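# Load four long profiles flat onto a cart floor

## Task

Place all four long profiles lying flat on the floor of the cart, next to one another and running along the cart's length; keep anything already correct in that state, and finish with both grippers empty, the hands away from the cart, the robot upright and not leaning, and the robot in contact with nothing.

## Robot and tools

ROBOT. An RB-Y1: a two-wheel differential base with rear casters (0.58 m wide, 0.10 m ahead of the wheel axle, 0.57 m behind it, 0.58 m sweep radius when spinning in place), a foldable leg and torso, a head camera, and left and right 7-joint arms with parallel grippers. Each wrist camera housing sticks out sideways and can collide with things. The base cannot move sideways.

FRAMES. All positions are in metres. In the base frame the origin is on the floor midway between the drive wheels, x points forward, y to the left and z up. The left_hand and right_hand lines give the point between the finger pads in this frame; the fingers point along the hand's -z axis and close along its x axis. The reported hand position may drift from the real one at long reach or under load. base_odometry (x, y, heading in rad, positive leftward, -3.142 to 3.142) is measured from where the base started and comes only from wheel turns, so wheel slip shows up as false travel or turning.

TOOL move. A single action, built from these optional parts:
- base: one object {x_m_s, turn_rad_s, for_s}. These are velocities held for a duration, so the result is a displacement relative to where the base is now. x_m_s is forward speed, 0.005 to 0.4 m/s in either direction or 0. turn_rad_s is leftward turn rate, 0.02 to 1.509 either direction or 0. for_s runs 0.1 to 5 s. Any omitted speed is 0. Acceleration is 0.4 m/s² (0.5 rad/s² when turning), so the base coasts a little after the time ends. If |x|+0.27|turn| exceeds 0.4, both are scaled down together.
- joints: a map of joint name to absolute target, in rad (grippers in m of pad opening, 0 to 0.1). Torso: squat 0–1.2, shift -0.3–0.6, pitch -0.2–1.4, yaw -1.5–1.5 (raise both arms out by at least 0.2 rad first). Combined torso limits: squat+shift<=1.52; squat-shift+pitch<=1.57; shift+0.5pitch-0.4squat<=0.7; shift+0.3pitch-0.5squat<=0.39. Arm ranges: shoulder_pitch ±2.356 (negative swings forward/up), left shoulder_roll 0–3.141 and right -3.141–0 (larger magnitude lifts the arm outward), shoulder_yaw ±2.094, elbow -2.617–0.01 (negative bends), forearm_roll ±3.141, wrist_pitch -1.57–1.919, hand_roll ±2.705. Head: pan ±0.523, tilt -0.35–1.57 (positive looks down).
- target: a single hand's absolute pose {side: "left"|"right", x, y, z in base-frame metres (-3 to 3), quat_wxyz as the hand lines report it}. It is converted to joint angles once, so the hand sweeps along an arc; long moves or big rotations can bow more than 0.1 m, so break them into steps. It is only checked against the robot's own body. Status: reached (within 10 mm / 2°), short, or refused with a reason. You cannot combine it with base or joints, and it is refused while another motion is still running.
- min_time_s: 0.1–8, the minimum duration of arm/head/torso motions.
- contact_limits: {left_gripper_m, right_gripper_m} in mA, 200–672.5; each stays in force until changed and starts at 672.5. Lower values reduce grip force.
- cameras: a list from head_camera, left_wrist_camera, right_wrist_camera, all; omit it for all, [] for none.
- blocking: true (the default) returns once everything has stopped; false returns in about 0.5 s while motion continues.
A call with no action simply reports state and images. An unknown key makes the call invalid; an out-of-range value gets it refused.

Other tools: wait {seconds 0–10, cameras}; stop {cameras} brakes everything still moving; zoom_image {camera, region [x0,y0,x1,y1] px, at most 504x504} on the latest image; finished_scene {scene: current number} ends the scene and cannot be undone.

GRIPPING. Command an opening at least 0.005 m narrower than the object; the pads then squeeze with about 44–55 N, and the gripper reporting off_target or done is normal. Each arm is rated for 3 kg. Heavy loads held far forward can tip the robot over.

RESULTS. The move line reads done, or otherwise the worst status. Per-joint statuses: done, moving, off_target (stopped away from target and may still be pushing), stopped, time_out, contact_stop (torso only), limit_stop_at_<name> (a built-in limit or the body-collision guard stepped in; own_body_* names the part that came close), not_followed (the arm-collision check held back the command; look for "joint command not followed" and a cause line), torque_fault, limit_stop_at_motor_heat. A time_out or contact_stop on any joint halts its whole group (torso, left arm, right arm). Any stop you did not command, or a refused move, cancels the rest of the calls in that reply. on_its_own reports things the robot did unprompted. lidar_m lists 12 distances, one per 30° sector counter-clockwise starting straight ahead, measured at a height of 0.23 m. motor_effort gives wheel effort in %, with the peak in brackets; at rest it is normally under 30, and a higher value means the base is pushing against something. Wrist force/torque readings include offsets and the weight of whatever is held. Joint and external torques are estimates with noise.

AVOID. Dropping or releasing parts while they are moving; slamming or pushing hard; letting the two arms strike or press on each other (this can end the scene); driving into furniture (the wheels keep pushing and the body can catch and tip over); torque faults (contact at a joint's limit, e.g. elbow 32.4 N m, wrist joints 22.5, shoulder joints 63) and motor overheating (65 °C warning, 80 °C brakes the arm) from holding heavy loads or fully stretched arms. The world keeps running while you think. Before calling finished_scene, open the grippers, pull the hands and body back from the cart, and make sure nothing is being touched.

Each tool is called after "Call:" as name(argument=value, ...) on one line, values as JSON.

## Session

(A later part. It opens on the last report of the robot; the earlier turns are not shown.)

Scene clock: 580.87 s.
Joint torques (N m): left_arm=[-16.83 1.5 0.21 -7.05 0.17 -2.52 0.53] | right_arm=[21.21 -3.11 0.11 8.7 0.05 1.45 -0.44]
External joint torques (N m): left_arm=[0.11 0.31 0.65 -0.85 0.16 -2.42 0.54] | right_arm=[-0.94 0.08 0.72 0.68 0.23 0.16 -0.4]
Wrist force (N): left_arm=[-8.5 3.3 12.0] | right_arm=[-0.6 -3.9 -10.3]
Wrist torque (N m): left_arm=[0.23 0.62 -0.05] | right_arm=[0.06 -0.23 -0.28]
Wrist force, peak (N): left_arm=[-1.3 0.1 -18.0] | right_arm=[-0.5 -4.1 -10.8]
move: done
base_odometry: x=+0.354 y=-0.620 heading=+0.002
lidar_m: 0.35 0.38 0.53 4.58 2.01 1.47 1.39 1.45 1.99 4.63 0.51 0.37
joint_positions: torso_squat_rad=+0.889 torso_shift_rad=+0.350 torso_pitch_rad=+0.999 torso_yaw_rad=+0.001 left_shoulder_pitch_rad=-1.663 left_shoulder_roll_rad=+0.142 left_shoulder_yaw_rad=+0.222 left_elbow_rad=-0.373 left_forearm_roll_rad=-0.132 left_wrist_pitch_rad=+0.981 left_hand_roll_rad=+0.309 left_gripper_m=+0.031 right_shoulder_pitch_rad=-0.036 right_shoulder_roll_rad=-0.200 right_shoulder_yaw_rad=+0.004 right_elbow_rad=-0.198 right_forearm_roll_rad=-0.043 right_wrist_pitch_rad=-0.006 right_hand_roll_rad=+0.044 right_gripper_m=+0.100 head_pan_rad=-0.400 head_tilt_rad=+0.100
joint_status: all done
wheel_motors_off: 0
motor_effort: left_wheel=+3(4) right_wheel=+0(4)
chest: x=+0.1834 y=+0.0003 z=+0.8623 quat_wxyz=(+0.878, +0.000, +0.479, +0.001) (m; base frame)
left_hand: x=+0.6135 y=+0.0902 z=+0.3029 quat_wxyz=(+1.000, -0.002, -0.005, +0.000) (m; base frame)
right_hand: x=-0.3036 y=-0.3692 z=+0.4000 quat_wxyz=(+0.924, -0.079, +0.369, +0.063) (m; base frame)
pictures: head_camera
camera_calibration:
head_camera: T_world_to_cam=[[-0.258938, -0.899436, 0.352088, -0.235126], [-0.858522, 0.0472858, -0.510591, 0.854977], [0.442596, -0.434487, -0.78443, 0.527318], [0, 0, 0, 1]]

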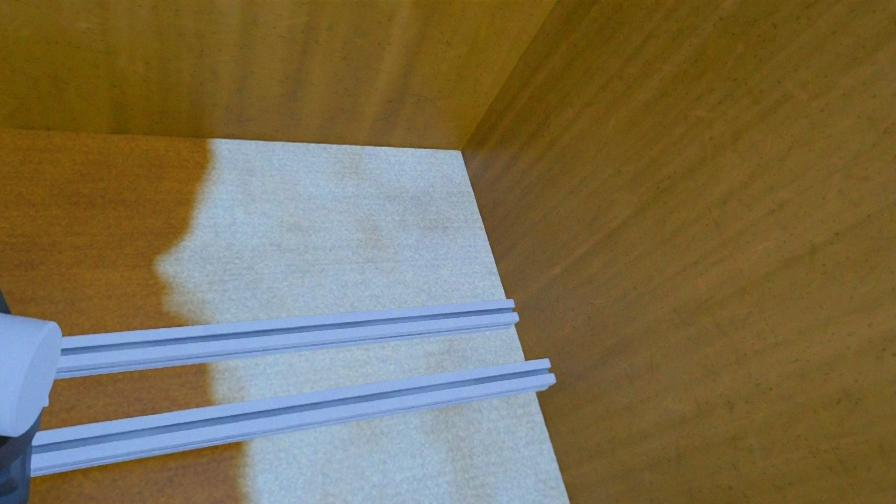

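Call:
move(joints={"left_gripper_m":0.06}, cameras=["head_camera"])

Call:
move(joints={"torso_squat_rad":0.8,"head_pan_rad":0.52,"head_tilt_rad":0.15}, cameras=["head_camera"])

Call:
move(target={"side":"left","x":0.66,"y":0.1,"z":0.48,"quat_wxyz":[0.996,0,-0.087,0]}, min_time_s=1.5, cameras=[])

Call:
move(target={"side":"left","x":0.68,"y":0.114,"z":0.62,"quat_wxyz":[0.983,0,-0.184,0]}, cameras=[])

Call:
move(target={"side":"left","x":0.72,"y":0.106,"z":0.80,"quat_wxyz":[0.940,0,-0.342,0]}, cameras=[])

Call:
move(joints={"head_pan_rad":0,"head_tilt_rad":0.15}, cameras=["head_camera"])

Scene clock: 588.23 s.
Joint torques (N m): left_arm=[-13.68 1.05 -0.04 -3.9 0.25 0.45 0.49] | right_arm=[21.08 -2.41 -0.04 8.24 0.01 1.48 -0.32]
External joint torques (N m): left_arm=[3.28 -0.14 0.41 2.31 0.24 0.55 0.49] | right_arm=[-1.07 0.79 0.57 0.22 0.18 0.2 -0.28]
Wrist force (N): left_arm=[1.3 0.1 -0.8] | right_arm=[-0.6 -3.9 -10.6]
Wrist torque (N m): left_arm=[-0.28 -0.08 0.22] | right_arm=[0.07 -0.24 -0.29]
Wrist force, peak (N): left_arm=[-9.2 3.9 12.1] | right_arm=[-0.4 -3.9 -10.9]
move: done
base_odometry: x=+0.354 y=-0.620 heading=+0.002
lidar_m: 0.35 0.38 0.53 4.57 2.01 1.47 1.40 1.45 1.98 4.62 0.50 0.36
joint_positions: torso_squat_rad=+0.889 torso_shift_rad=+0.350 torso_pitch_rad=+1.000 torso_yaw_rad=+0.001 left_shoulder_pitch_rad=-1.663 left_shoulder_roll_rad=+0.143 left_shoulder_yaw_rad=+0.222 left_elbow_rad=-0.374 left_forearm_roll_rad=-0.132 left_wrist_pitch_rad=+0.980 left_hand_roll_rad=+0.309 left_gripper_m=+0.060 right_shoulder_pitch_rad=-0.036 right_shoulder_roll_rad=-0.200 right_shoulder_yaw_rad=+0.004 right_elbow_rad=-0.198 right_forearm_roll_rad=-0.043 right_wrist_pitch_rad=-0.006 right_hand_roll_rad=+0.044 right_gripper_m=+0.100 head_pan_rad=-0.400 head_tilt_rad=+0.100
joint_status: all done
wheel_motors_off: 0
motor_effort: left_wheel=+2(4) right_wheel=-2(3)
chest: x=+0.1835 y=+0.0003 z=+0.8622 quat_wxyz=(+0.878, +0.000, +0.479, +0.001) (m; base frame)
left_hand: x=+0.6144 y=+0.0900 z=+0.3031 quat_wxyz=(+1.000, -0.002, -0.006, +0.000) (m; base frame)
right_hand: x=-0.3036 y=-0.3692 z=+0.4001 quat_wxyz=(+0.924, -0.079, +0.369, +0.063) (m; base frame)
pictures: head_camera
camera_calibration:
head_camera: T_world_to_cam=[[-0.258844, -0.899433, 0.352164, -0.235147], [-0.858685, 0.0473081, -0.510316, 0.854815], [0.442335, -0.43449, -0.784575, 0.527352], [0, 0, 0, 1]]

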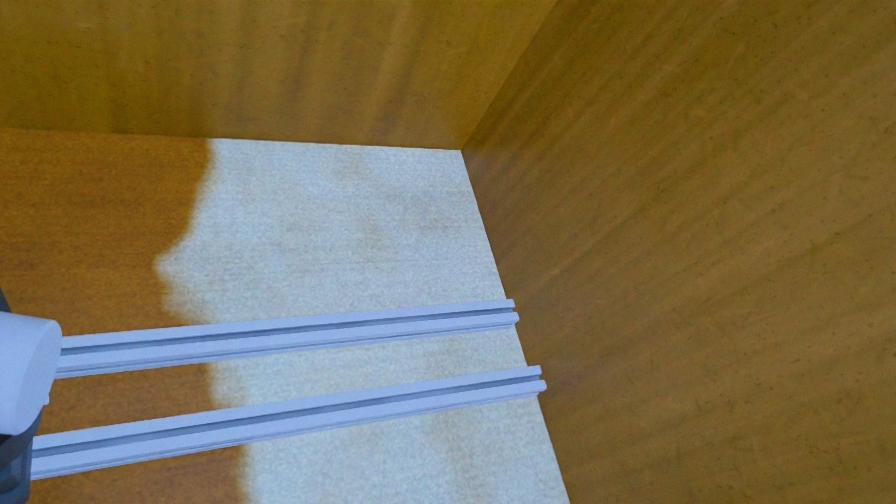

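Scene clock: 589.50 s.
Joint torques (N m): left_arm=[-16.98 1.3 0.48 -6.3 0.2 0.06 0.43] | right_arm=[20.74 -2.78 -0.14 8.39 0 1.33 -0.17]
External joint torques (N m): left_arm=[-0.06 0.13 0.92 -0.11 0.19 0.16 0.43] | right_arm=[-1.42 0.41 0.47 0.36 0.18 0.04 -0.13]
Wrist force (N): left_arm=[-1.1 0.0 -9.1] | right_arm=[-0.5 -4.1 -10.7]
Wrist torque (N m): left_arm=[-0.28 -0.23 0.24] | right_arm=[0.08 -0.20 -0.27]
Wrist force, peak (N): left_arm=[-1.4 0.2 -9.5] | right_arm=[-0.3 -4.2 -10.9]
move: done
base_odometry: x=+0.354 y=-0.620 heading=+0.002
lidar_m: 0.35 0.38 0.52 4.58 2.01 1.47 1.38 1.45 1.97 4.64 0.50 0.38
joint_positions: torso_squat_rad=+0.800 torso_shift_rad=+0.350 torso_pitch_rad=+1.000 torso_yaw_rad=+0.001 left_shoulder_pitch_rad=-1.663 left_shoulder_roll_rad=+0.142 left_shoulder_yaw_rad=+0.222 left_elbow_rad=-0.373 left_forearm_roll_rad=-0.132 left_wrist_pitch_rad=+0.980 left_hand_roll_rad=+0.309 left_gripper_m=+0.060 right_shoulder_pitch_rad=-0.036 right_shoulder_roll_rad=-0.200 right_shoulder_yaw_rad=+0.004 right_elbow_rad=-0.198 right_forearm_roll_rad=-0.043 right_wrist_pitch_rad=-0.006 right_hand_roll_rad=+0.044 right_gripper_m=+0.100 head_pan_rad=+0.520 head_tilt_rad=+0.150
joint_status: all done
wheel_motors_off: 0
motor_effort: left_wheel=+2(4) right_wheel=-3(6)
chest: x=+0.1997 y=+0.0003 z=+0.9057 quat_wxyz=(+0.878, +0.000, +0.480, +0.001) (m; base frame)
left_hand: x=+0.6295 y=+0.0903 z=+0.3459 quat_wxyz=(+1.000, -0.002, -0.005, +0.000) (m; base frame)
right_hand: x=-0.2878 y=-0.3692 z=+0.4439 quat_wxyz=(+0.924, -0.079, +0.369, +0.063) (m; base frame)
pictures: head_camera
camera_calibration:
head_camera: T_world_to_cam=[[0.222298, -0.89267, -0.392075, 0.311695], [-0.892342, -0.0242585, -0.450708, 0.844397], [0.392823, 0.450057, -0.80196, 0.589917], [0, 0, 0, 1]]

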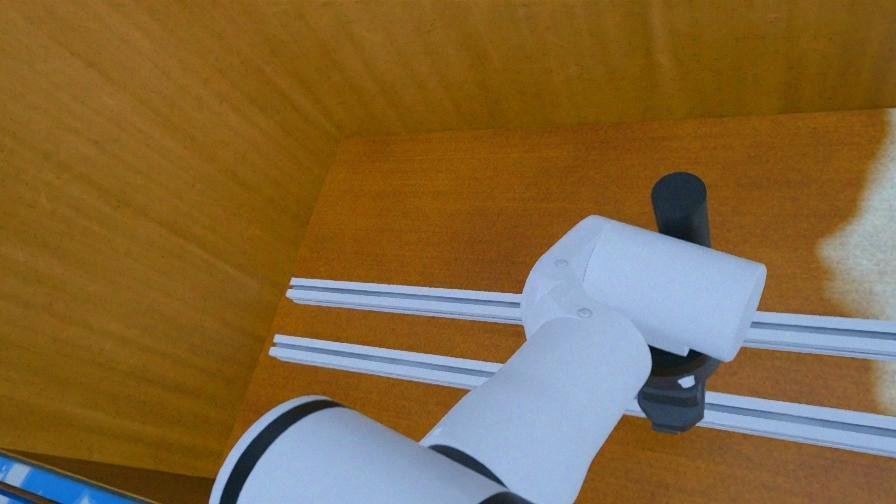

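Scene clock: 591.40 s.
Joint torques (N m): left_arm=[-14.96 -0.25 -2.46 -8.68 -0.38 -0.44 -0.16] | right_arm=[20.61 -3.47 0.41 8.4 0.11 1.32 -0.43]
External joint torques (N m): left_arm=[0.02 -0.26 -1.19 -0.12 -0.32 -0.04 -0.15] | right_arm=[-1.56 -0.28 1.02 0.37 0.29 0.04 -0.39]
Wrist force (N): left_arm=[-1.9 0.1 -9.7] | right_arm=[-0.6 -3.8 -10.6]
Wrist torque (N m): left_arm=[-0.33 -0.24 0.25] | right_arm=[0.07 -0.21 -0.28]
Wrist force, peak (N): left_arm=[-3.1 0.8 -9.6] | right_arm=[-0.1 -4.6 -10.9]
move: done
base_odometry: x=+0.354 y=-0.620 heading=+0.002
lidar_m: 0.36 0.38 0.53 4.59 2.01 1.47 1.40 1.44 1.98 4.64 0.51 0.37
joint_positions: torso_squat_rad=+0.800 torso_shift_rad=+0.350 torso_pitch_rad=+1.000 torso_yaw_rad=+0.001 left_shoulder_pitch_rad=-1.359 left_shoulder_roll_rad=+0.070 left_shoulder_yaw_rad=+0.146 left_elbow_rad=-1.416 left_forearm_roll_rad=-0.165 left_wrist_pitch_rad=+1.558 left_hand_roll_rad=+0.225 left_gripper_m=+0.060 right_shoulder_pitch_rad=-0.036 right_shoulder_roll_rad=-0.200 right_shoulder_yaw_rad=+0.004 right_elbow_rad=-0.198 right_forearm_roll_rad=-0.043 right_wrist_pitch_rad=-0.006 right_hand_roll_rad=+0.044 right_gripper_m=+0.100 head_pan_rad=+0.520 head_tilt_rad=+0.150
joint_status: all done
wheel_motors_off: 0
motor_effort: left_wheel=+2(2) right_wheel=-3(6)
chest: x=+0.1997 y=+0.0003 z=+0.9057 quat_wxyz=(+0.878, +0.000, +0.480, +0.001) (m; base frame)
left_hand: x=+0.6598 y=+0.1002 z=+0.4801 quat_wxyz=(+0.996, +0.000, -0.087, +0.000) (m; base frame)
left_hand_status: reached (checked arc, planned for 1.5 s): 0 mm and 0.1 deg off.
right_hand: x=-0.2878 y=-0.3692 z=+0.4440 quat_wxyz=(+0.924, -0.079, +0.369, +0.063) (m; base frame)
pictures: none

Scene clock: 592.53 s.
Joint torques (N m): left_arm=[-15.23 1.1 -1.88 -7.38 -0.17 -1.08 -0.07] | right_arm=[20.33 -2.91 -0.45 8.52 -0.08 1.44 -0.35]
External joint torques (N m): left_arm=[-0.34 0.65 -0.61 0.46 -0.09 -0.34 -0.05] | right_arm=[-1.83 0.27 0.16 0.49 0.1 0.15 -0.31]
Wrist force (N): left_arm=[-2.9 -0.5 -8.5] | right_arm=[-0.5 -4.0 -10.8]
Wrist torque (N m): left_arm=[-0.21 -0.31 0.29] | right_arm=[0.09 -0.21 -0.28]
Wrist force, peak (N): left_arm=[-2.4 0.1 -10.7] | right_arm=[-0.4 -4.3 -10.9]
move: done
base_odometry: x=+0.354 y=-0.620 heading=+0.002
lidar_m: 0.35 0.38 0.53 4.59 2.01 1.48 1.39 1.45 1.98 4.63 0.49 0.38
joint_positions: torso_squat_rad=+0.800 torso_shift_rad=+0.350 torso_pitch_rad=+1.000 torso_yaw_rad=+0.001 left_shoulder_pitch_rad=-1.401 left_shoulder_roll_rad=+0.077 left_shoulder_yaw_rad=+0.128 left_elbow_rad=-1.877 left_forearm_roll_rad=-0.213 left_wrist_pitch_rad=+1.863 left_hand_roll_rad=+0.154 left_gripper_m=+0.060 right_shoulder_pitch_rad=-0.036 right_shoulder_roll_rad=-0.200 right_shoulder_yaw_rad=+0.004 right_elbow_rad=-0.198 right_forearm_roll_rad=-0.043 right_wrist_pitch_rad=-0.006 right_hand_roll_rad=+0.044 right_gripper_m=+0.100 head_pan_rad=+0.520 head_tilt_rad=+0.150
joint_status: all done
wheel_motors_off: 0
motor_effort: left_wheel=+2(2) right_wheel=-4(5)
chest: x=+0.1997 y=+0.0003 z=+0.9057 quat_wxyz=(+0.878, +0.000, +0.480, +0.001) (m; base frame)
left_hand: x=+0.6800 y=+0.1140 z=+0.6199 quat_wxyz=(+0.983, +0.000, -0.184, +0.000) (m; base frame)
left_hand_status: reached (checked arc, planned for 0.8 s): 0 mm and 0.0 deg off.
right_hand: x=-0.2878 y=-0.3692 z=+0.4440 quat_wxyz=(+0.924, -0.079, +0.369, +0.063) (m; base frame)
pictures: none

Scene clock: 593.47 s.
Joint torques (N m): left_arm=[-15.86 -1.49 -1.24 -5.35 -0.27 -1.17 0.25] | right_arm=[21.17 -2.74 -0.14 8.2 -0.04 1.36 -0.31]
External joint torques (N m): left_arm=[0.19 -1.78 0.93 0.17 -0.28 0.2 0.29] | right_arm=[-0.99 0.45 0.47 0.17 0.14 0.07 -0.27]
Wrist force (N): left_arm=[-5.7 -0.5 -6.9] | right_arm=[-0.3 -4.1 -10.6]
Wrist torque (N m): left_arm=[-0.15 -0.52 0.28] | right_arm=[0.09 -0.17 -0.27]
Wrist force, peak (N): left_arm=[-4.8 -0.1 -10.1] | right_arm=[-0.3 -4.2 -10.9]
move: short
base_odometry: x=+0.354 y=-0.620 heading=+0.002
lidar_m: 0.34 0.37 0.53 4.58 1.99 1.47 1.40 1.46 1.99 4.63 0.50 0.37
joint_positions: torso_squat_rad=+0.800 torso_shift_rad=+0.350 torso_pitch_rad=+1.000 torso_yaw_rad=+0.001 left_shoulder_pitch_rad=-1.664 left_shoulder_roll_rad=+0.000 left_shoulder_yaw_rad=+0.141 left_elbow_rad=-2.125 left_forearm_roll_rad=-0.428 left_wrist_pitch_rad=+1.919 left_hand_roll_rad=-0.005 left_gripper_m=+0.060 right_shoulder_pitch_rad=-0.036 right_shoulder_roll_rad=-0.200 right_shoulder_yaw_rad=+0.004 right_elbow_rad=-0.198 right_forearm_roll_rad=-0.043 right_wrist_pitch_rad=-0.006 right_hand_roll_rad=+0.044 right_gripper_m=+0.100 head_pan_rad=+0.520 head_tilt_rad=+0.150
joint_status: all done
wheel_motors_off: 0
motor_effort: left_wheel=+3(4) right_wheel=-2(4)
chest: x=+0.1997 y=+0.0003 z=+0.9058 quat_wxyz=(+0.878, +0.000, +0.479, +0.001) (m; base frame)
left_hand: x=+0.7204 y=+0.1060 z=+0.7997 quat_wxyz=(+0.925, +0.002, -0.381, +0.001) (m; base frame)
left_hand_status: short (checked arc, as near as the solve gets, planned for 0.6 s): 1 mm and 4.8 deg off. The place is met; only the turn is off.
right_hand: x=-0.2878 y=-0.3692 z=+0.4440 quat_wxyz=(+0.924, -0.079, +0.369, +0.063) (m; base frame)
pictures: none

Scene clock: 594.47 s.
Joint torques (N m): left_arm=[-15.42 -1.17 -1.99 -5.11 0.22 -1.13 0.21] | right_arm=[21.21 -3.63 0.1 8.44 0.01 1.52 -0.26]
External joint torques (N m): left_arm=[0.67 -1.46 0.17 0.41 0.21 0.25 0.25] | right_arm=[-0.95 -0.45 0.71 0.41 0.19 0.24 -0.22]
Wrist force (N): left_arm=[-5.6 -0.3 -7.2] | right_arm=[-0.4 -4.0 -10.6]
Wrist torque (N m): left_arm=[-0.18 -0.49 0.27] | right_arm=[0.08 -0.19 -0.28]
Wrist force, peak (N): left_arm=[-5.7 -0.2 -7.5] | right_arm=[-0.5 -4.1 -10.8]
move: done
base_odometry: x=+0.354 y=-0.620 heading=+0.002
lidar_m: 0.35 0.37 0.53 4.56 2.01 1.46 1.40 1.45 1.97 4.63 0.50 0.37
joint_positions: torso_squat_rad=+0.800 torso_shift_rad=+0.350 torso_pitch_rad=+1.000 torso_yaw_rad=+0.001 left_shoulder_pitch_rad=-1.664 left_shoulder_roll_rad=+0.000 left_shoulder_yaw_rad=+0.141 left_elbow_rad=-2.125 left_forearm_roll_rad=-0.428 left_wrist_pitch_rad=+1.919 left_hand_roll_rad=-0.005 left_gripper_m=+0.060 right_shoulder_pitch_rad=-0.036 right_shoulder_roll_rad=-0.200 right_shoulder_yaw_rad=+0.004 right_elbow_rad=-0.198 right_forearm_roll_rad=-0.043 right_wrist_pitch_rad=-0.006 right_hand_roll_rad=+0.044 right_gripper_m=+0.100 head_pan_rad=+0.000 head_tilt_rad=+0.150
joint_status: all done
wheel_motors_off: 0
motor_effort: left_wheel=+2(3) right_wheel=-6(6)
chest: x=+0.1997 y=+0.0003 z=+0.9058 quat_wxyz=(+0.878, +0.000, +0.479, +0.001) (m; base frame)
left_hand: x=+0.7204 y=+0.1060 z=+0.7997 quat_wxyz=(+0.925, +0.002, -0.381, +0.001) (m; base frame)
right_hand: x=-0.2878 y=-0.3692 z=+0.4440 quat_wxyz=(+0.924, -0.079, +0.369, +0.063) (m; base frame)
pictures: head_camera
camera_calibration:
head_camera: T_world_to_cam=[[-0.0493276, -0.998294, 0.0312285, -0.00638605], [-0.891311, 0.0298893, -0.452406, 0.845674], [0.450701, -0.0501504, -0.891265, 0.657105], [0, 0, 0, 1]]

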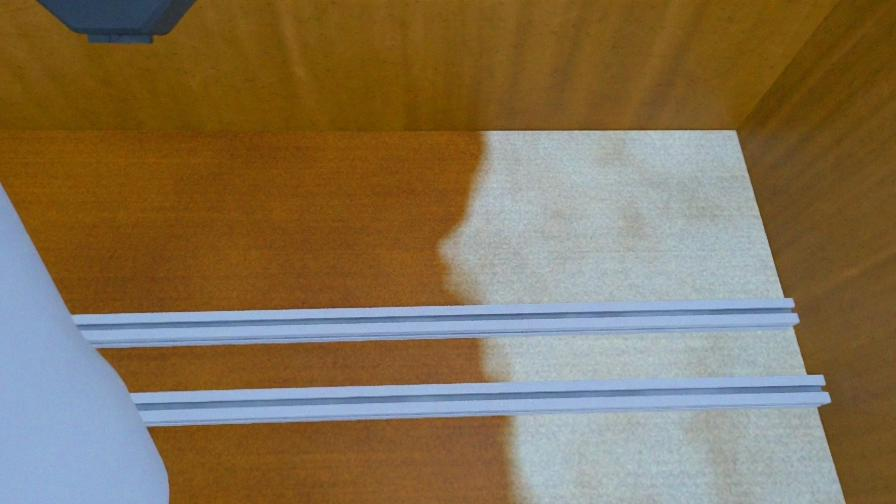

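Call:
move(base={"x_m_s":-0.25,"for_s":2.1}, cameras=[])

Call:
move(base={"turn_rad_s":0.5,"for_s":3.14}, joints={"head_pan_rad":0,"head_tilt_rad":-0.3,"left_gripper_m":0.053}, cameras=[])

Call:
move(base={"x_m_s":0.3,"for_s":4.27}, cameras=[])

Call:
move(base={"turn_rad_s":-0.5,"for_s":3.14}, cameras=["head_camera"])

Call:
move(target={"side":"left","x":0.70,"y":0.13,"z":0.55,"quat_wxyz":[0.530,0.468,-0.468,-0.530]}, min_time_s=3, cameras=["left_wrist_camera"])

Scene clock: 605.90 s.
Joint torques (N m): left_arm=[-17 -0.7 -1.56 -5.74 0.03 -1.59 0.3] | right_arm=[20.85 -2.79 -0.2 8.09 -0.08 1.46 -0.28]
External joint torques (N m): left_arm=[-0.9 -0.99 0.61 -0.23 0.02 -0.22 0.33] | right_arm=[-1.31 0.4 0.41 0.05 0.1 0.17 -0.24]
Wrist force (N): left_arm=[-5.4 -0.4 -7.1] | right_arm=[-0.4 -4.0 -10.6]
Wrist torque (N m): left_arm=[-0.17 -0.48 0.30] | right_arm=[0.08 -0.17 -0.27]
Wrist force, peak (N): left_arm=[-6.7 -0.2 -7.3] | right_arm=[-0.7 -3.9 -11.1]
move: done
base_odometry: x=-0.171 y=-0.621 heading=+0.003
lidar_m: 0.88 0.93 1.62 3.43 1.26 0.93 0.87 0.91 1.24 3.40 2.40 0.91
base_status: done (sent for 2.1 of 2.1 s)
joint_positions: torso_squat_rad=+0.800 torso_shift_rad=+0.350 torso_pitch_rad=+1.000 torso_yaw_rad=+0.001 left_shoulder_pitch_rad=-1.664 left_shoulder_roll_rad=+0.000 left_shoulder_yaw_rad=+0.141 left_elbow_rad=-2.125 left_forearm_roll_rad=-0.428 left_wrist_pitch_rad=+1.919 left_hand_roll_rad=-0.005 left_gripper_m=+0.060 right_shoulder_pitch_rad=-0.036 right_shoulder_roll_rad=-0.200 right_shoulder_yaw_rad=+0.004 right_elbow_rad=-0.198 right_forearm_roll_rad=-0.043 right_wrist_pitch_rad=-0.006 right_hand_roll_rad=+0.044 right_gripper_m=+0.100 head_pan_rad=+0.000 head_tilt_rad=+0.150
wheel_motors_off: 0
motor_effort: left_wheel=+15(26) right_wheel=-12(31)
chest: x=+0.1996 y=+0.0003 z=+0.9058 quat_wxyz=(+0.878, +0.000, +0.479, +0.001) (m; base frame)
left_hand: x=+0.7204 y=+0.1060 z=+0.7996 quat_wxyz=(+0.925, +0.002, -0.380, +0.001) (m; base frame)
right_hand: x=-0.2878 y=-0.3692 z=+0.4440 quat_wxyz=(+0.924, -0.079, +0.369, +0.063) (m; base frame)
pictures: none

Scene clock: 610.33 s.
Joint torques (N m): left_arm=[-16.68 -1.05 -1.17 -5.57 0.13 -1.4 0.32] | right_arm=[20.5 -2.86 0.21 7.92 0.03 1.4 -0.29]
External joint torques (N m): left_arm=[-0.58 -1.34 1 -0.05 0.12 -0.02 0.36] | right_arm=[-1.66 0.33 0.82 -0.11 0.21 0.11 -0.26]
Wrist force (N): left_arm=[-5.8 0.0 -6.8] | right_arm=[-0.1 -3.8 -10.6]
Wrist torque (N m): left_arm=[-0.20 -0.53 0.25] | right_arm=[0.05 -0.16 -0.27]
Wrist force, peak (N): left_arm=[-6.2 0.0 -7.5] | right_arm=[-0.3 -3.9 -11.0]
move: done
base_odometry: x=-0.171 y=-0.621 heading=+1.569
lidar_m: 3.43 1.24 0.91 0.89 0.93 1.27 3.47 2.40 0.92 0.88 0.93 1.60
base_status: done (sent for 3.13 of 3.13 s)
joint_positions: torso_squat_rad=+0.800 torso_shift_rad=+0.350 torso_pitch_rad=+1.000 torso_yaw_rad=+0.001 left_shoulder_pitch_rad=-1.664 left_shoulder_roll_rad=+0.000 left_shoulder_yaw_rad=+0.141 left_elbow_rad=-2.125 left_forearm_roll_rad=-0.428 left_wrist_pitch_rad=+1.919 left_hand_roll_rad=-0.005 left_gripper_m=+0.053 right_shoulder_pitch_rad=-0.036 right_shoulder_roll_rad=-0.200 right_shoulder_yaw_rad=+0.004 right_elbow_rad=-0.198 right_forearm_roll_rad=-0.043 right_wrist_pitch_rad=-0.006 right_hand_roll_rad=+0.044 right_gripper_m=+0.100 head_pan_rad=+0.000 head_tilt_rad=-0.300
joint_status: all done
wheel_motors_off: 0
motor_effort: left_wheel=-1(27) right_wheel=+6(35)
chest: x=+0.1996 y=+0.0003 z=+0.9058 quat_wxyz=(+0.878, +0.000, +0.479, +0.001) (m; base frame)
left_hand: x=+0.7204 y=+0.1060 z=+0.7996 quat_wxyz=(+0.925, +0.002, -0.380, +0.001) (m; base frame)
right_hand: x=-0.2878 y=-0.3692 z=+0.4440 quat_wxyz=(+0.924, -0.079, +0.369, +0.063) (m; base frame)
pictures: none

Scene clock: 615.67 s.
Joint torques (N m): left_arm=[-16.14 -0.88 -2.08 -5.55 -0.03 -1.51 0.18] | right_arm=[20.89 -3.31 -0.23 8.36 -0.07 1.36 -0.36]
External joint torques (N m): left_arm=[-0.05 -1.17 0.1 -0.03 -0.03 -0.14 0.22] | right_arm=[-1.27 -0.13 0.38 0.33 0.11 0.07 -0.32]
Wrist force (N): left_arm=[-5.6 0.0 -7.4] | right_arm=[-0.4 -3.9 -10.8]
Wrist torque (N m): left_arm=[-0.20 -0.49 0.28] | right_arm=[0.08 -0.19 -0.27]
Wrist force, peak (N): left_arm=[-5.7 -0.5 -7.9] | right_arm=[-0.7 -4.1 -11.0]
move: done
base_odometry: x=-0.169 y=+0.659 heading=+1.569
lidar_m: 3.45 1.24 0.92 0.89 0.93 1.25 3.44 1.26 1.04 1.03 1.27 2.40
base_status: done (sent for 4.27 of 4.27 s)
joint_positions: torso_squat_rad=+0.800 torso_shift_rad=+0.350 torso_pitch_rad=+1.000 torso_yaw_rad=+0.001 left_shoulder_pitch_rad=-1.664 left_shoulder_roll_rad=+0.000 left_shoulder_yaw_rad=+0.141 left_elbow_rad=-2.125 left_forearm_roll_rad=-0.428 left_wrist_pitch_rad=+1.919 left_hand_roll_rad=-0.005 left_gripper_m=+0.053 right_shoulder_pitch_rad=-0.036 right_shoulder_roll_rad=-0.200 right_shoulder_yaw_rad=+0.004 right_elbow_rad=-0.198 right_forearm_roll_rad=-0.043 right_wrist_pitch_rad=-0.006 right_hand_roll_rad=+0.044 right_gripper_m=+0.100 head_pan_rad=+0.000 head_tilt_rad=-0.300
wheel_motors_off: 0
motor_effort: left_wheel=-4(27) right_wheel=-1(46)
chest: x=+0.1997 y=+0.0003 z=+0.9057 quat_wxyz=(+0.878, +0.000, +0.480, +0.001) (m; base frame)
left_hand: x=+0.7204 y=+0.1060 z=+0.7995 quat_wxyz=(+0.925, +0.002, -0.380, +0.001) (m; base frame)
right_hand: x=-0.2877 y=-0.3692 z=+0.4439 quat_wxyz=(+0.924, -0.079, +0.369, +0.063) (m; base frame)
pictures: none

Scene clock: 620.13 s.
Joint torques (N m): left_arm=[-16.35 -0.46 -1.49 -5.86 0.06 -1.4 0.29] | right_arm=[20.97 -2.78 0.22 8.49 0.14 1.38 -0.29]
External joint torques (N m): left_arm=[-0.26 -0.75 0.68 -0.34 0.06 -0.02 0.33] | right_arm=[-1.19 0.41 0.83 0.45 0.32 0.09 -0.26]
Wrist force (N): left_arm=[-5.4 -0.5 -7.0] | right_arm=[-0.3 -4.1 -10.8]
Wrist torque (N m): left_arm=[-0.16 -0.45 0.28] | right_arm=[0.09 -0.19 -0.28]
Wrist force, peak (N): left_arm=[-5.9 -0.3 -7.7] | right_arm=[-0.4 -4.2 -11.0]
move: done
base_odometry: x=-0.169 y=+0.659 heading=+0.003
lidar_m: 1.03 1.26 2.39 3.43 1.26 0.92 0.87 0.91 1.23 3.38 1.28 1.03
base_status: done (sent for 3.13 of 3.13 s)
joint_positions: torso_squat_rad=+0.800 torso_shift_rad=+0.350 torso_pitch_rad=+1.000 torso_yaw_rad=+0.001 left_shoulder_pitch_rad=-1.664 left_shoulder_roll_rad=+0.000 left_shoulder_yaw_rad=+0.141 left_elbow_rad=-2.125 left_forearm_roll_rad=-0.428 left_wrist_pitch_rad=+1.919 left_hand_roll_rad=-0.005 left_gripper_m=+0.053 right_shoulder_pitch_rad=-0.036 right_shoulder_roll_rad=-0.200 right_shoulder_yaw_rad=+0.004 right_elbow_rad=-0.198 right_forearm_roll_rad=-0.043 right_wrist_pitch_rad=-0.006 right_hand_roll_rad=+0.044 right_gripper_m=+0.100 head_pan_rad=+0.000 head_tilt_rad=-0.300
wheel_motors_off: 0
motor_effort: left_wheel=+7(28) right_wheel=-2(35)
chest: x=+0.1997 y=+0.0003 z=+0.9057 quat_wxyz=(+0.878, +0.000, +0.480, +0.001) (m; base frame)
left_hand: x=+0.7204 y=+0.1060 z=+0.7995 quat_wxyz=(+0.925, +0.002, -0.380, +0.001) (m; base frame)
right_hand: x=-0.2877 y=-0.3692 z=+0.4439 quat_wxyz=(+0.924, -0.079, +0.369, +0.063) (m; base frame)
pictures: head_camera
camera_calibration:
head_camera: T_world_to_cam=[[-0.0580898, -0.998293, 0.0061114, 0.0219374], [-0.605908, 0.0303907, -0.794954, 1.0782], [0.793411, -0.0498817, -0.606639, 0.243536], [0, 0, 0, 1]]

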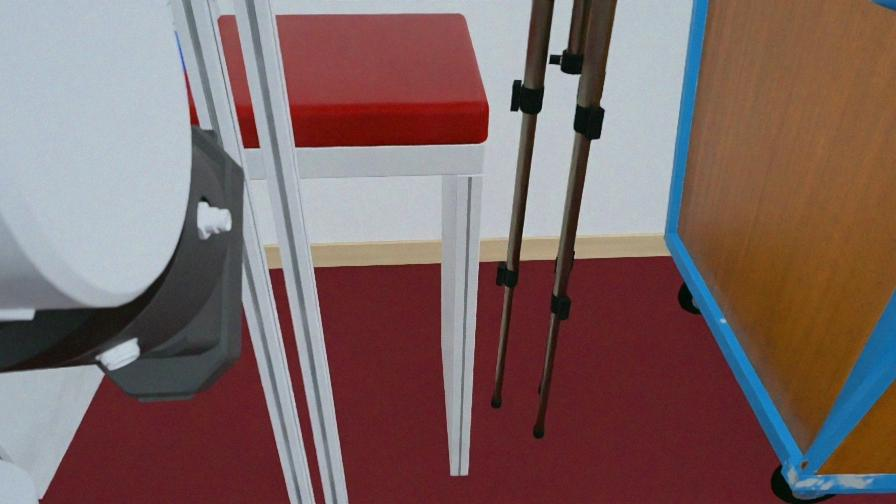

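Scene clock: 623.47 s.
Joint torques (N m): left_arm=[-7.64 2.91 0.79 -8.53 -1.61 0.6 0.48] | right_arm=[21.13 -3.12 -0.17 8.52 -0.04 1.35 -0.25]
External joint torques (N m): left_arm=[0.54 1.53 -1.4 0.27 -0.58 0.11 0.46] | right_arm=[-1.03 0.06 0.44 0.49 0.14 0.06 -0.21]
Wrist force (N): left_arm=[-1.0 -6.4 -4.3] | right_arm=[-0.5 -4.0 -10.9]
Wrist torque (N m): left_arm=[0.12 -0.25 0.21] | right_arm=[0.07 -0.21 -0.27]
Wrist force, peak (N): left_arm=[-6.3 -0.3 -7.2] | right_arm=[-0.3 -4.3 -11.0]
move: done
base_odometry: x=-0.169 y=+0.659 heading=+0.003
lidar_m: 1.03 1.27 2.40 3.44 1.26 0.92 0.87 0.90 1.24 3.38 1.27 1.05
joint_positions: torso_squat_rad=+0.800 torso_shift_rad=+0.350 torso_pitch_rad=+1.000 torso_yaw_rad=+0.001 left_shoulder_pitch_rad=-0.917 left_shoulder_roll_rad=+0.407 left_shoulder_yaw_rad=-0.412 left_elbow_rad=-1.497 left_forearm_roll_rad=-1.526 left_wrist_pitch_rad=+0.670 left_hand_roll_rad=+0.277 left_gripper_m=+0.053 right_shoulder_pitch_rad=-0.036 right_shoulder_roll_rad=-0.200 right_shoulder_yaw_rad=+0.004 right_elbow_rad=-0.198 right_forearm_roll_rad=-0.043 right_wrist_pitch_rad=-0.006 right_hand_roll_rad=+0.044 right_gripper_m=+0.100 head_pan_rad=+0.000 head_tilt_rad=-0.300
joint_status: all done
wheel_motors_off: 0
motor_effort: left_wheel=+8(9) right_wheel=-3(4)
chest: x=+0.1997 y=+0.0003 z=+0.9057 quat_wxyz=(+0.878, +0.000, +0.480, +0.001) (m; base frame)
left_hand: x=+0.7000 y=+0.1299 z=+0.5501 quat_wxyz=(+0.530, +0.467, -0.468, -0.531) (m; base frame)
left_hand_status: reached (checked arc, planned for 3.0 s): 0 mm and 0.1 deg off.
right_hand: x=-0.2877 y=-0.3692 z=+0.4439 quat_wxyz=(+0.924, -0.079, +0.369, +0.063) (m; base frame)
pictures: left_wrist_camera
camera_calibration:
left_wrist_camera: T_world_to_cam=[[-0.0317645, -0.999184, 0.0249626, 0.137674], [-0.582537, -0.00178704, -0.812802, 0.887097], [0.812183, -0.0403599, -0.582005, -0.164266], [0, 0, 0, 1]]

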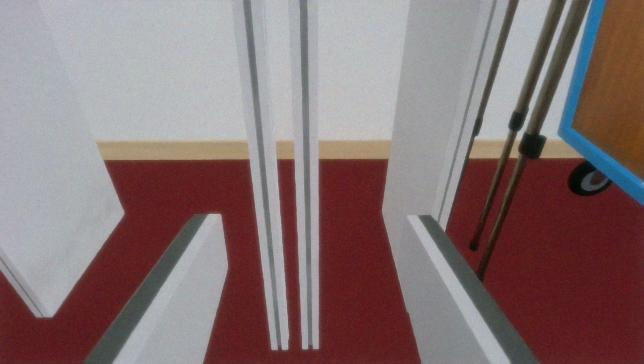

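Call:
move(base={"x_m_s":0.2,"for_s":1.42}, cameras=["left_wrist_camera"])

Scene clock: 628.57 s.
Joint torques (N m): left_arm=[-7.74 2.28 1.19 -9.08 -1.64 0.44 0.42] | right_arm=[21.59 -2.78 0.05 8.4 0.03 1.35 -0.14]
External joint torques (N m): left_arm=[0.44 0.91 -1 -0.27 -0.6 -0.06 0.41] | right_arm=[-0.57 0.41 0.66 0.37 0.21 0.07 -0.11]
Wrist force (N): left_arm=[-0.9 -6.2 -4.3] | right_arm=[-0.6 -4.0 -10.7]
Wrist torque (N m): left_arm=[0.10 -0.21 0.22] | right_arm=[0.08 -0.22 -0.28]
Wrist force, peak (N): left_arm=[-0.5 -6.6 -4.7] | right_arm=[-0.6 -4.1 -11.0]
move: done
base_odometry: x=+0.117 y=+0.660 heading=+0.003
lidar_m: 0.75 0.77 2.00 4.57 1.67 1.22 1.15 1.20 1.64 4.48 0.87 0.80
base_status: done (sent for 1.43 of 1.43 s)
joint_positions: torso_squat_rad=+0.800 torso_shift_rad=+0.350 torso_pitch_rad=+1.000 torso_yaw_rad=+0.001 left_shoulder_pitch_rad=-0.917 left_shoulder_roll_rad=+0.407 left_shoulder_yaw_rad=-0.412 left_elbow_rad=-1.497 left_forearm_roll_rad=-1.526 left_wrist_pitch_rad=+0.670 left_hand_roll_rad=+0.277 left_gripper_m=+0.053 right_shoulder_pitch_rad=-0.036 right_shoulder_roll_rad=-0.200 right_shoulder_yaw_rad=+0.004 right_elbow_rad=-0.198 right_forearm_roll_rad=-0.043 right_wrist_pitch_rad=-0.006 right_hand_roll_rad=+0.044 right_gripper_m=+0.100 head_pan_rad=+0.000 head_tilt_rad=-0.300
wheel_motors_off: 0
motor_effort: left_wheel=+0(43) right_wheel=+0(29)
chest: x=+0.1997 y=+0.0003 z=+0.9058 quat_wxyz=(+0.878, +0.000, +0.480, +0.001) (m; base frame)
left_hand: x=+0.7000 y=+0.1299 z=+0.5501 quat_wxyz=(+0.530, +0.467, -0.468, -0.531) (m; base frame)
right_hand: x=-0.2878 y=-0.3692 z=+0.4439 quat_wxyz=(+0.924, -0.079, +0.369, +0.063) (m; base frame)
pictures: left_wrist_camera
camera_calibration:
left_wrist_camera: T_world_to_cam=[[-0.031823, -0.999183, 0.0249105, 0.137733], [-0.582538, -0.00171062, -0.812801, 0.88708], [0.81218, -0.0403771, -0.582008, -0.164244], [0, 0, 0, 1]]

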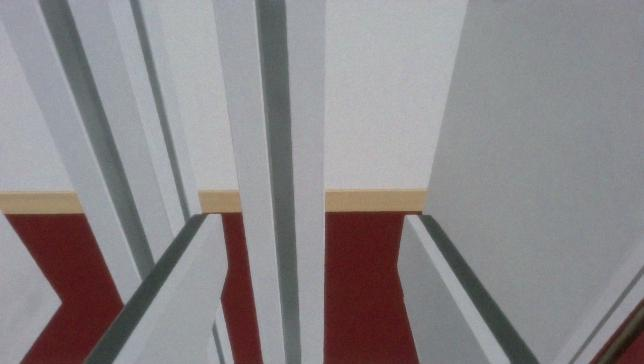

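Call:
move(target={"side":"left","x":0.70,"y":0.140,"z":0.55,"quat_wxyz":[0.530,0.468,-0.468,-0.530]}, cameras=[])

Call:
move(base={"x_m_s":0.1,"for_s":0.62}, cameras=["left_wrist_camera"])

Scene clock: 633.17 s.
Joint torques (N m): left_arm=[-7.38 2.24 2.11 -9.02 -1.24 0.39 0.62] | right_arm=[21.16 -3.51 -0.09 8.4 0.06 1.21 -0.18]
External joint torques (N m): left_arm=[0.62 0.39 -0.28 -0.28 -0.22 -0.14 0.61] | right_arm=[-1 -0.33 0.53 0.37 0.24 -0.08 -0.15]
Wrist force (N): left_arm=[-0.8 -6.3 -4.5] | right_arm=[-0.3 -4.2 -10.8]
Wrist torque (N m): left_arm=[0.11 -0.22 0.22] | right_arm=[0.10 -0.18 -0.27]
Wrist force, peak (N): left_arm=[-1.4 -6.6 -4.3] | right_arm=[-0.4 -4.1 -11.0]
move: done
base_odometry: x=+0.117 y=+0.660 heading=+0.003
lidar_m: 0.74 0.77 1.98 4.57 1.67 1.23 1.15 1.21 1.65 4.49 0.88 0.81
joint_positions: torso_squat_rad=+0.800 torso_shift_rad=+0.350 torso_pitch_rad=+1.000 torso_yaw_rad=+0.001 left_shoulder_pitch_rad=-0.905 left_shoulder_roll_rad=+0.429 left_shoulder_yaw_rad=-0.404 left_elbow_rad=-1.506 left_forearm_roll_rad=-1.525 left_wrist_pitch_rad=+0.662 left_hand_roll_rad=+0.294 left_gripper_m=+0.053 right_shoulder_pitch_rad=-0.036 right_shoulder_roll_rad=-0.200 right_shoulder_yaw_rad=+0.004 right_elbow_rad=-0.198 right_forearm_roll_rad=-0.043 right_wrist_pitch_rad=-0.006 right_hand_roll_rad=+0.044 right_gripper_m=+0.100 head_pan_rad=+0.000 head_tilt_rad=-0.300
joint_status: all done
wheel_motors_off: 0
motor_effort: left_wheel=+1(2) right_wheel=-4(5)
chest: x=+0.1997 y=+0.0003 z=+0.9058 quat_wxyz=(+0.878, +0.000, +0.480, +0.001) (m; base frame)
left_hand: x=+0.7000 y=+0.1398 z=+0.5500 quat_wxyz=(+0.530, +0.468, -0.468, -0.530) (m; base frame)
left_hand_status: reached (checked arc, planned for 0.2 s): 0 mm and 0.0 deg off.
right_hand: x=-0.2878 y=-0.3692 z=+0.4439 quat_wxyz=(+0.924, -0.079, +0.369, +0.063) (m; base frame)
pictures: none

Scene clock: 634.70 s.
Joint torques (N m): left_arm=[-8.23 2.33 1.85 -8.76 -1.4 0.59 0.25] | right_arm=[21.47 -2.86 0.06 8.39 0.09 1.29 -0.32]
External joint torques (N m): left_arm=[-0.23 0.49 -0.54 -0.02 -0.38 0.07 0.24] | right_arm=[-0.69 0.33 0.67 0.36 0.27 0 -0.29]
Wrist force (N): left_arm=[-0.9 -6.6 -4.3] | right_arm=[-0.7 -4.0 -10.8]
Wrist torque (N m): left_arm=[0.13 -0.22 0.21] | right_arm=[0.08 -0.22 -0.28]
Wrist force, peak (N): left_arm=[-1.1 -6.7 -4.4] | right_arm=[-0.4 -4.3 -10.9]
move: done
base_odometry: x=+0.181 y=+0.660 heading=+0.004
lidar_m: 0.68 0.70 1.92 4.81 1.77 1.28 1.22 1.27 1.74 4.73 0.79 0.76
base_status: done (sent for 0.63 of 0.63 s)
joint_positions: torso_squat_rad=+0.800 torso_shift_rad=+0.350 torso_pitch_rad=+1.000 torso_yaw_rad=+0.001 left_shoulder_pitch_rad=-0.905 left_shoulder_roll_rad=+0.429 left_shoulder_yaw_rad=-0.404 left_elbow_rad=-1.507 left_forearm_roll_rad=-1.525 left_wrist_pitch_rad=+0.662 left_hand_roll_rad=+0.294 left_gripper_m=+0.053 right_shoulder_pitch_rad=-0.036 right_shoulder_roll_rad=-0.200 right_shoulder_yaw_rad=+0.004 right_elbow_rad=-0.198 right_forearm_roll_rad=-0.043 right_wrist_pitch_rad=-0.006 right_hand_roll_rad=+0.044 right_gripper_m=+0.100 head_pan_rad=+0.000 head_tilt_rad=-0.300
wheel_motors_off: 0
motor_effort: left_wheel=-1(28) right_wheel=-5(26)
chest: x=+0.1997 y=+0.0003 z=+0.9058 quat_wxyz=(+0.878, +0.000, +0.479, +0.001) (m; base frame)
left_hand: x=+0.7000 y=+0.1398 z=+0.5501 quat_wxyz=(+0.530, +0.468, -0.468, -0.530) (m; base frame)
right_hand: x=-0.2878 y=-0.3692 z=+0.4439 quat_wxyz=(+0.924, -0.079, +0.369, +0.063) (m; base frame)
pictures: left_wrist_camera
camera_calibration:
left_wrist_camera: T_world_to_cam=[[-0.0313483, -0.999204, 0.0246549, 0.147463], [-0.581289, -0.00184064, -0.813695, 0.886711], [0.813093, -0.0398396, -0.580768, -0.165322], [0, 0, 0, 1]]

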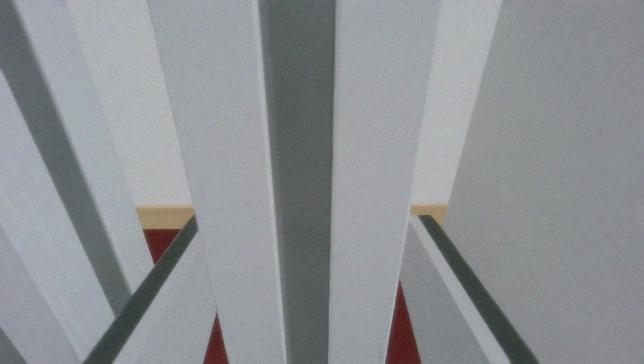

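Call:
move(joints={"left_gripper_m":0.015}, cameras=["left_wrist_camera"])

Call:
move(target={"side":"left","x":0.695,"y":0.14,"z":0.585,"quat_wxyz":[0.530,0.468,-0.468,-0.530]}, min_time_s=1.5, cameras=[])

Call:
move(base={"x_m_s":-0.2,"for_s":1.77}, cameras=["left_wrist_camera"])

Scene clock: 638.97 s.
Joint torques (N m): left_arm=[-7.79 2.22 2.06 -8.85 -1.3 0.88 0] | right_arm=[21.26 -3.33 -0.67 8.25 -0.04 1.43 -0.4]
External joint torques (N m): left_arm=[0.21 0.38 -0.34 -0.1 -0.28 0.36 -0.01] | right_arm=[-0.9 -0.14 -0.06 0.22 0.14 0.14 -0.36]
Wrist force (N): left_arm=[0.2 -5.7 -3.9] | right_arm=[-0.7 -4.1 -10.8]
Wrist torque (N m): left_arm=[0.07 -0.29 0.83] | right_arm=[0.08 -0.22 -0.28]
Wrist force, peak (N): left_arm=[0.0 -6.8 -4.1] | right_arm=[-0.3 -4.1 -11.0]
move: off_target
base_odometry: x=+0.181 y=+0.660 heading=+0.004
lidar_m: 0.68 0.70 1.92 4.82 1.75 1.30 1.22 1.27 1.73 4.73 0.78 0.75
joint_positions: torso_squat_rad=+0.800 torso_shift_rad=+0.350 torso_pitch_rad=+1.000 torso_yaw_rad=+0.001 left_shoulder_pitch_rad=-0.905 left_shoulder_roll_rad=+0.429 left_shoulder_yaw_rad=-0.404 left_elbow_rad=-1.507 left_forearm_roll_rad=-1.525 left_wrist_pitch_rad=+0.662 left_hand_roll_rad=+0.294 left_gripper_m=+0.031 right_shoulder_pitch_rad=-0.036 right_shoulder_roll_rad=-0.200 right_shoulder_yaw_rad=+0.004 right_elbow_rad=-0.198 right_forearm_roll_rad=-0.043 right_wrist_pitch_rad=-0.006 right_hand_roll_rad=+0.044 right_gripper_m=+0.100 head_pan_rad=+0.000 head_tilt_rad=-0.300
joint_status: left_gripper_m off_target (ended at +0.031, target +0.015)
wheel_motors_off: 0
motor_effort: left_wheel=+0(1) right_wheel=-3(6)
chest: x=+0.1997 y=+0.0003 z=+0.9058 quat_wxyz=(+0.878, +0.000, +0.479, +0.001) (m; base frame)
left_hand: x=+0.7000 y=+0.1398 z=+0.5501 quat_wxyz=(+0.530, +0.468, -0.468, -0.530) (m; base frame)
right_hand: x=-0.2878 y=-0.3692 z=+0.4439 quat_wxyz=(+0.924, -0.079, +0.369, +0.063) (m; base frame)
pictures: left_wrist_camera
camera_calibration:
left_wrist_camera: T_world_to_cam=[[-0.0314094, -0.999197, 0.0248693, 0.147337], [-0.581312, -0.00197855, -0.813678, 0.886734], [0.813074, -0.0400139, -0.580783, -0.165272], [0, 0, 0, 1]]

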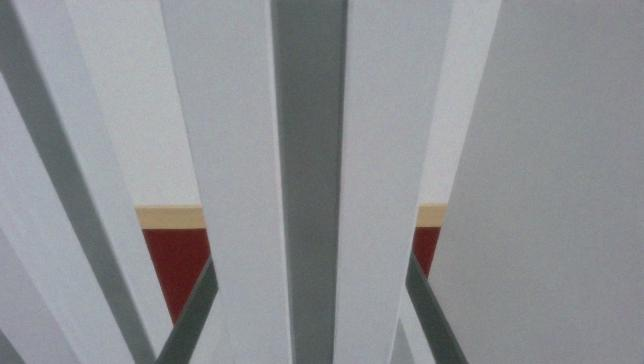

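Scene clock: 640.80 s.
Joint torques (N m): left_arm=[-10.62 3.33 4.37 -13.56 -2.21 0.22 0.3] | right_arm=[21.01 -3.06 -0.24 8.28 -0.1 1.51 -0.28]
External joint torques (N m): left_arm=[-3.23 1.62 2.02 -4.35 -1.18 0.07 0.29] | right_arm=[-1.15 0.12 0.38 0.25 0.08 0.22 -0.24]
Wrist force (N): left_arm=[-0.9 -15.2 -5.3] | right_arm=[-0.4 -3.9 -10.7]
Wrist torque (N m): left_arm=[0.08 -0.24 0.24] | right_arm=[0.07 -0.19 -0.27]
Wrist force, peak (N): left_arm=[-0.3 -15.9 -5.9] | right_arm=[-0.4 -4.1 -10.9]
move: done
base_odometry: x=+0.181 y=+0.660 heading=+0.004
lidar_m: 0.67 0.70 1.92 4.80 1.77 1.28 1.22 1.27 1.73 4.72 0.79 0.77
joint_positions: torso_squat_rad=+0.800 torso_shift_rad=+0.350 torso_pitch_rad=+1.000 torso_yaw_rad=+0.001 left_shoulder_pitch_rad=-0.846 left_shoulder_roll_rad=+0.432 left_shoulder_yaw_rad=-0.368 left_elbow_rad=-1.690 left_forearm_roll_rad=-1.382 left_wrist_pitch_rad=+0.645 left_hand_roll_rad=+0.087 left_gripper_m=+0.031 right_shoulder_pitch_rad=-0.036 right_shoulder_roll_rad=-0.200 right_shoulder_yaw_rad=+0.004 right_elbow_rad=-0.198 right_forearm_roll_rad=-0.043 right_wrist_pitch_rad=-0.006 right_hand_roll_rad=+0.044 right_gripper_m=+0.100 head_pan_rad=+0.000 head_tilt_rad=-0.300
joint_status: all done
wheel_motors_off: 0
motor_effort: left_wheel=+0(2) right_wheel=-3(6)
chest: x=+0.1997 y=+0.0003 z=+0.9057 quat_wxyz=(+0.878, +0.000, +0.480, +0.001) (m; base frame)
left_hand: x=+0.6945 y=+0.1397 z=+0.5840 quat_wxyz=(+0.529, +0.468, -0.470, -0.529) (m; base frame)
left_hand_status: reached (checked arc, planned for 1.5 s): 1 mm and 0.3 deg off.
right_hand: x=-0.2878 y=-0.3692 z=+0.4440 quat_wxyz=(+0.924, -0.079, +0.370, +0.063) (m; base frame)
pictures: none

Scene clock: 643.57 s.
Joint torques (N m): left_arm=[-11.59 3.06 3.38 -12.91 -2.43 0.18 -0.13] | right_arm=[20.17 -3.6 -0.2 8.26 -0.02 1.38 -0.28]
External joint torques (N m): left_arm=[-4.21 1.34 1.03 -3.72 -1.4 0.03 -0.14] | right_arm=[-2 -0.41 0.41 0.23 0.16 0.09 -0.24]
Wrist force (N): left_arm=[-0.9 -14.7 -4.7] | right_arm=[-0.6 -4.1 -10.7]
Wrist torque (N m): left_arm=[0.32 -0.24 0.24] | right_arm=[0.08 -0.21 -0.29]
Wrist force, peak (N): left_arm=[-1.2 -15.7 -6.0] | right_arm=[-0.4 -4.1 -11.1]
move: done
base_odometry: x=-0.173 y=+0.659 heading=+0.005
lidar_m: 0.68 1.26 2.41 3.40 1.25 0.92 0.87 0.90 1.24 3.39 1.28 1.02
base_status: done (sent for 1.77 of 1.77 s)
joint_positions: torso_squat_rad=+0.800 torso_shift_rad=+0.350 torso_pitch_rad=+1.000 torso_yaw_rad=+0.001 left_shoulder_pitch_rad=-0.845 left_shoulder_roll_rad=+0.432 left_shoulder_yaw_rad=-0.368 left_elbow_rad=-1.690 left_forearm_roll_rad=-1.382 left_wrist_pitch_rad=+0.645 left_hand_roll_rad=+0.087 left_gripper_m=+0.031 right_shoulder_pitch_rad=-0.036 right_shoulder_roll_rad=-0.200 right_shoulder_yaw_rad=+0.004 right_elbow_rad=-0.198 right_forearm_roll_rad=-0.043 right_wrist_pitch_rad=-0.006 right_hand_roll_rad=+0.044 right_gripper_m=+0.100 head_pan_rad=+0.000 head_tilt_rad=-0.300
wheel_motors_off: 0
motor_effort: left_wheel=+12(31) right_wheel=-14(29)
chest: x=+0.1998 y=+0.0003 z=+0.9057 quat_wxyz=(+0.877, +0.000, +0.480, +0.001) (m; base frame)
left_hand: x=+0.6944 y=+0.1398 z=+0.5838 quat_wxyz=(+0.529, +0.468, -0.470, -0.529) (m; base frame)
right_hand: x=-0.2879 y=-0.3692 z=+0.4441 quat_wxyz=(+0.924, -0.079, +0.370, +0.063) (m; base frame)
pictures: left_wrist_camera
camera_calibration:
left_wrist_camera: T_world_to_cam=[[-0.033271, -0.999115, 0.025752, 0.147135], [-0.578005, -0.00178521, -0.816031, 0.910005], [0.815355, -0.0420349, -0.577433, -0.144385], [0, 0, 0, 1]]

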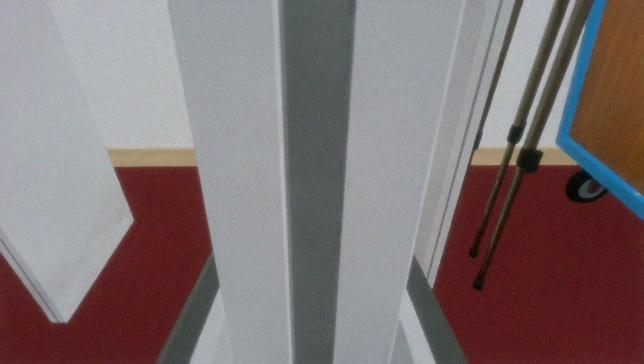

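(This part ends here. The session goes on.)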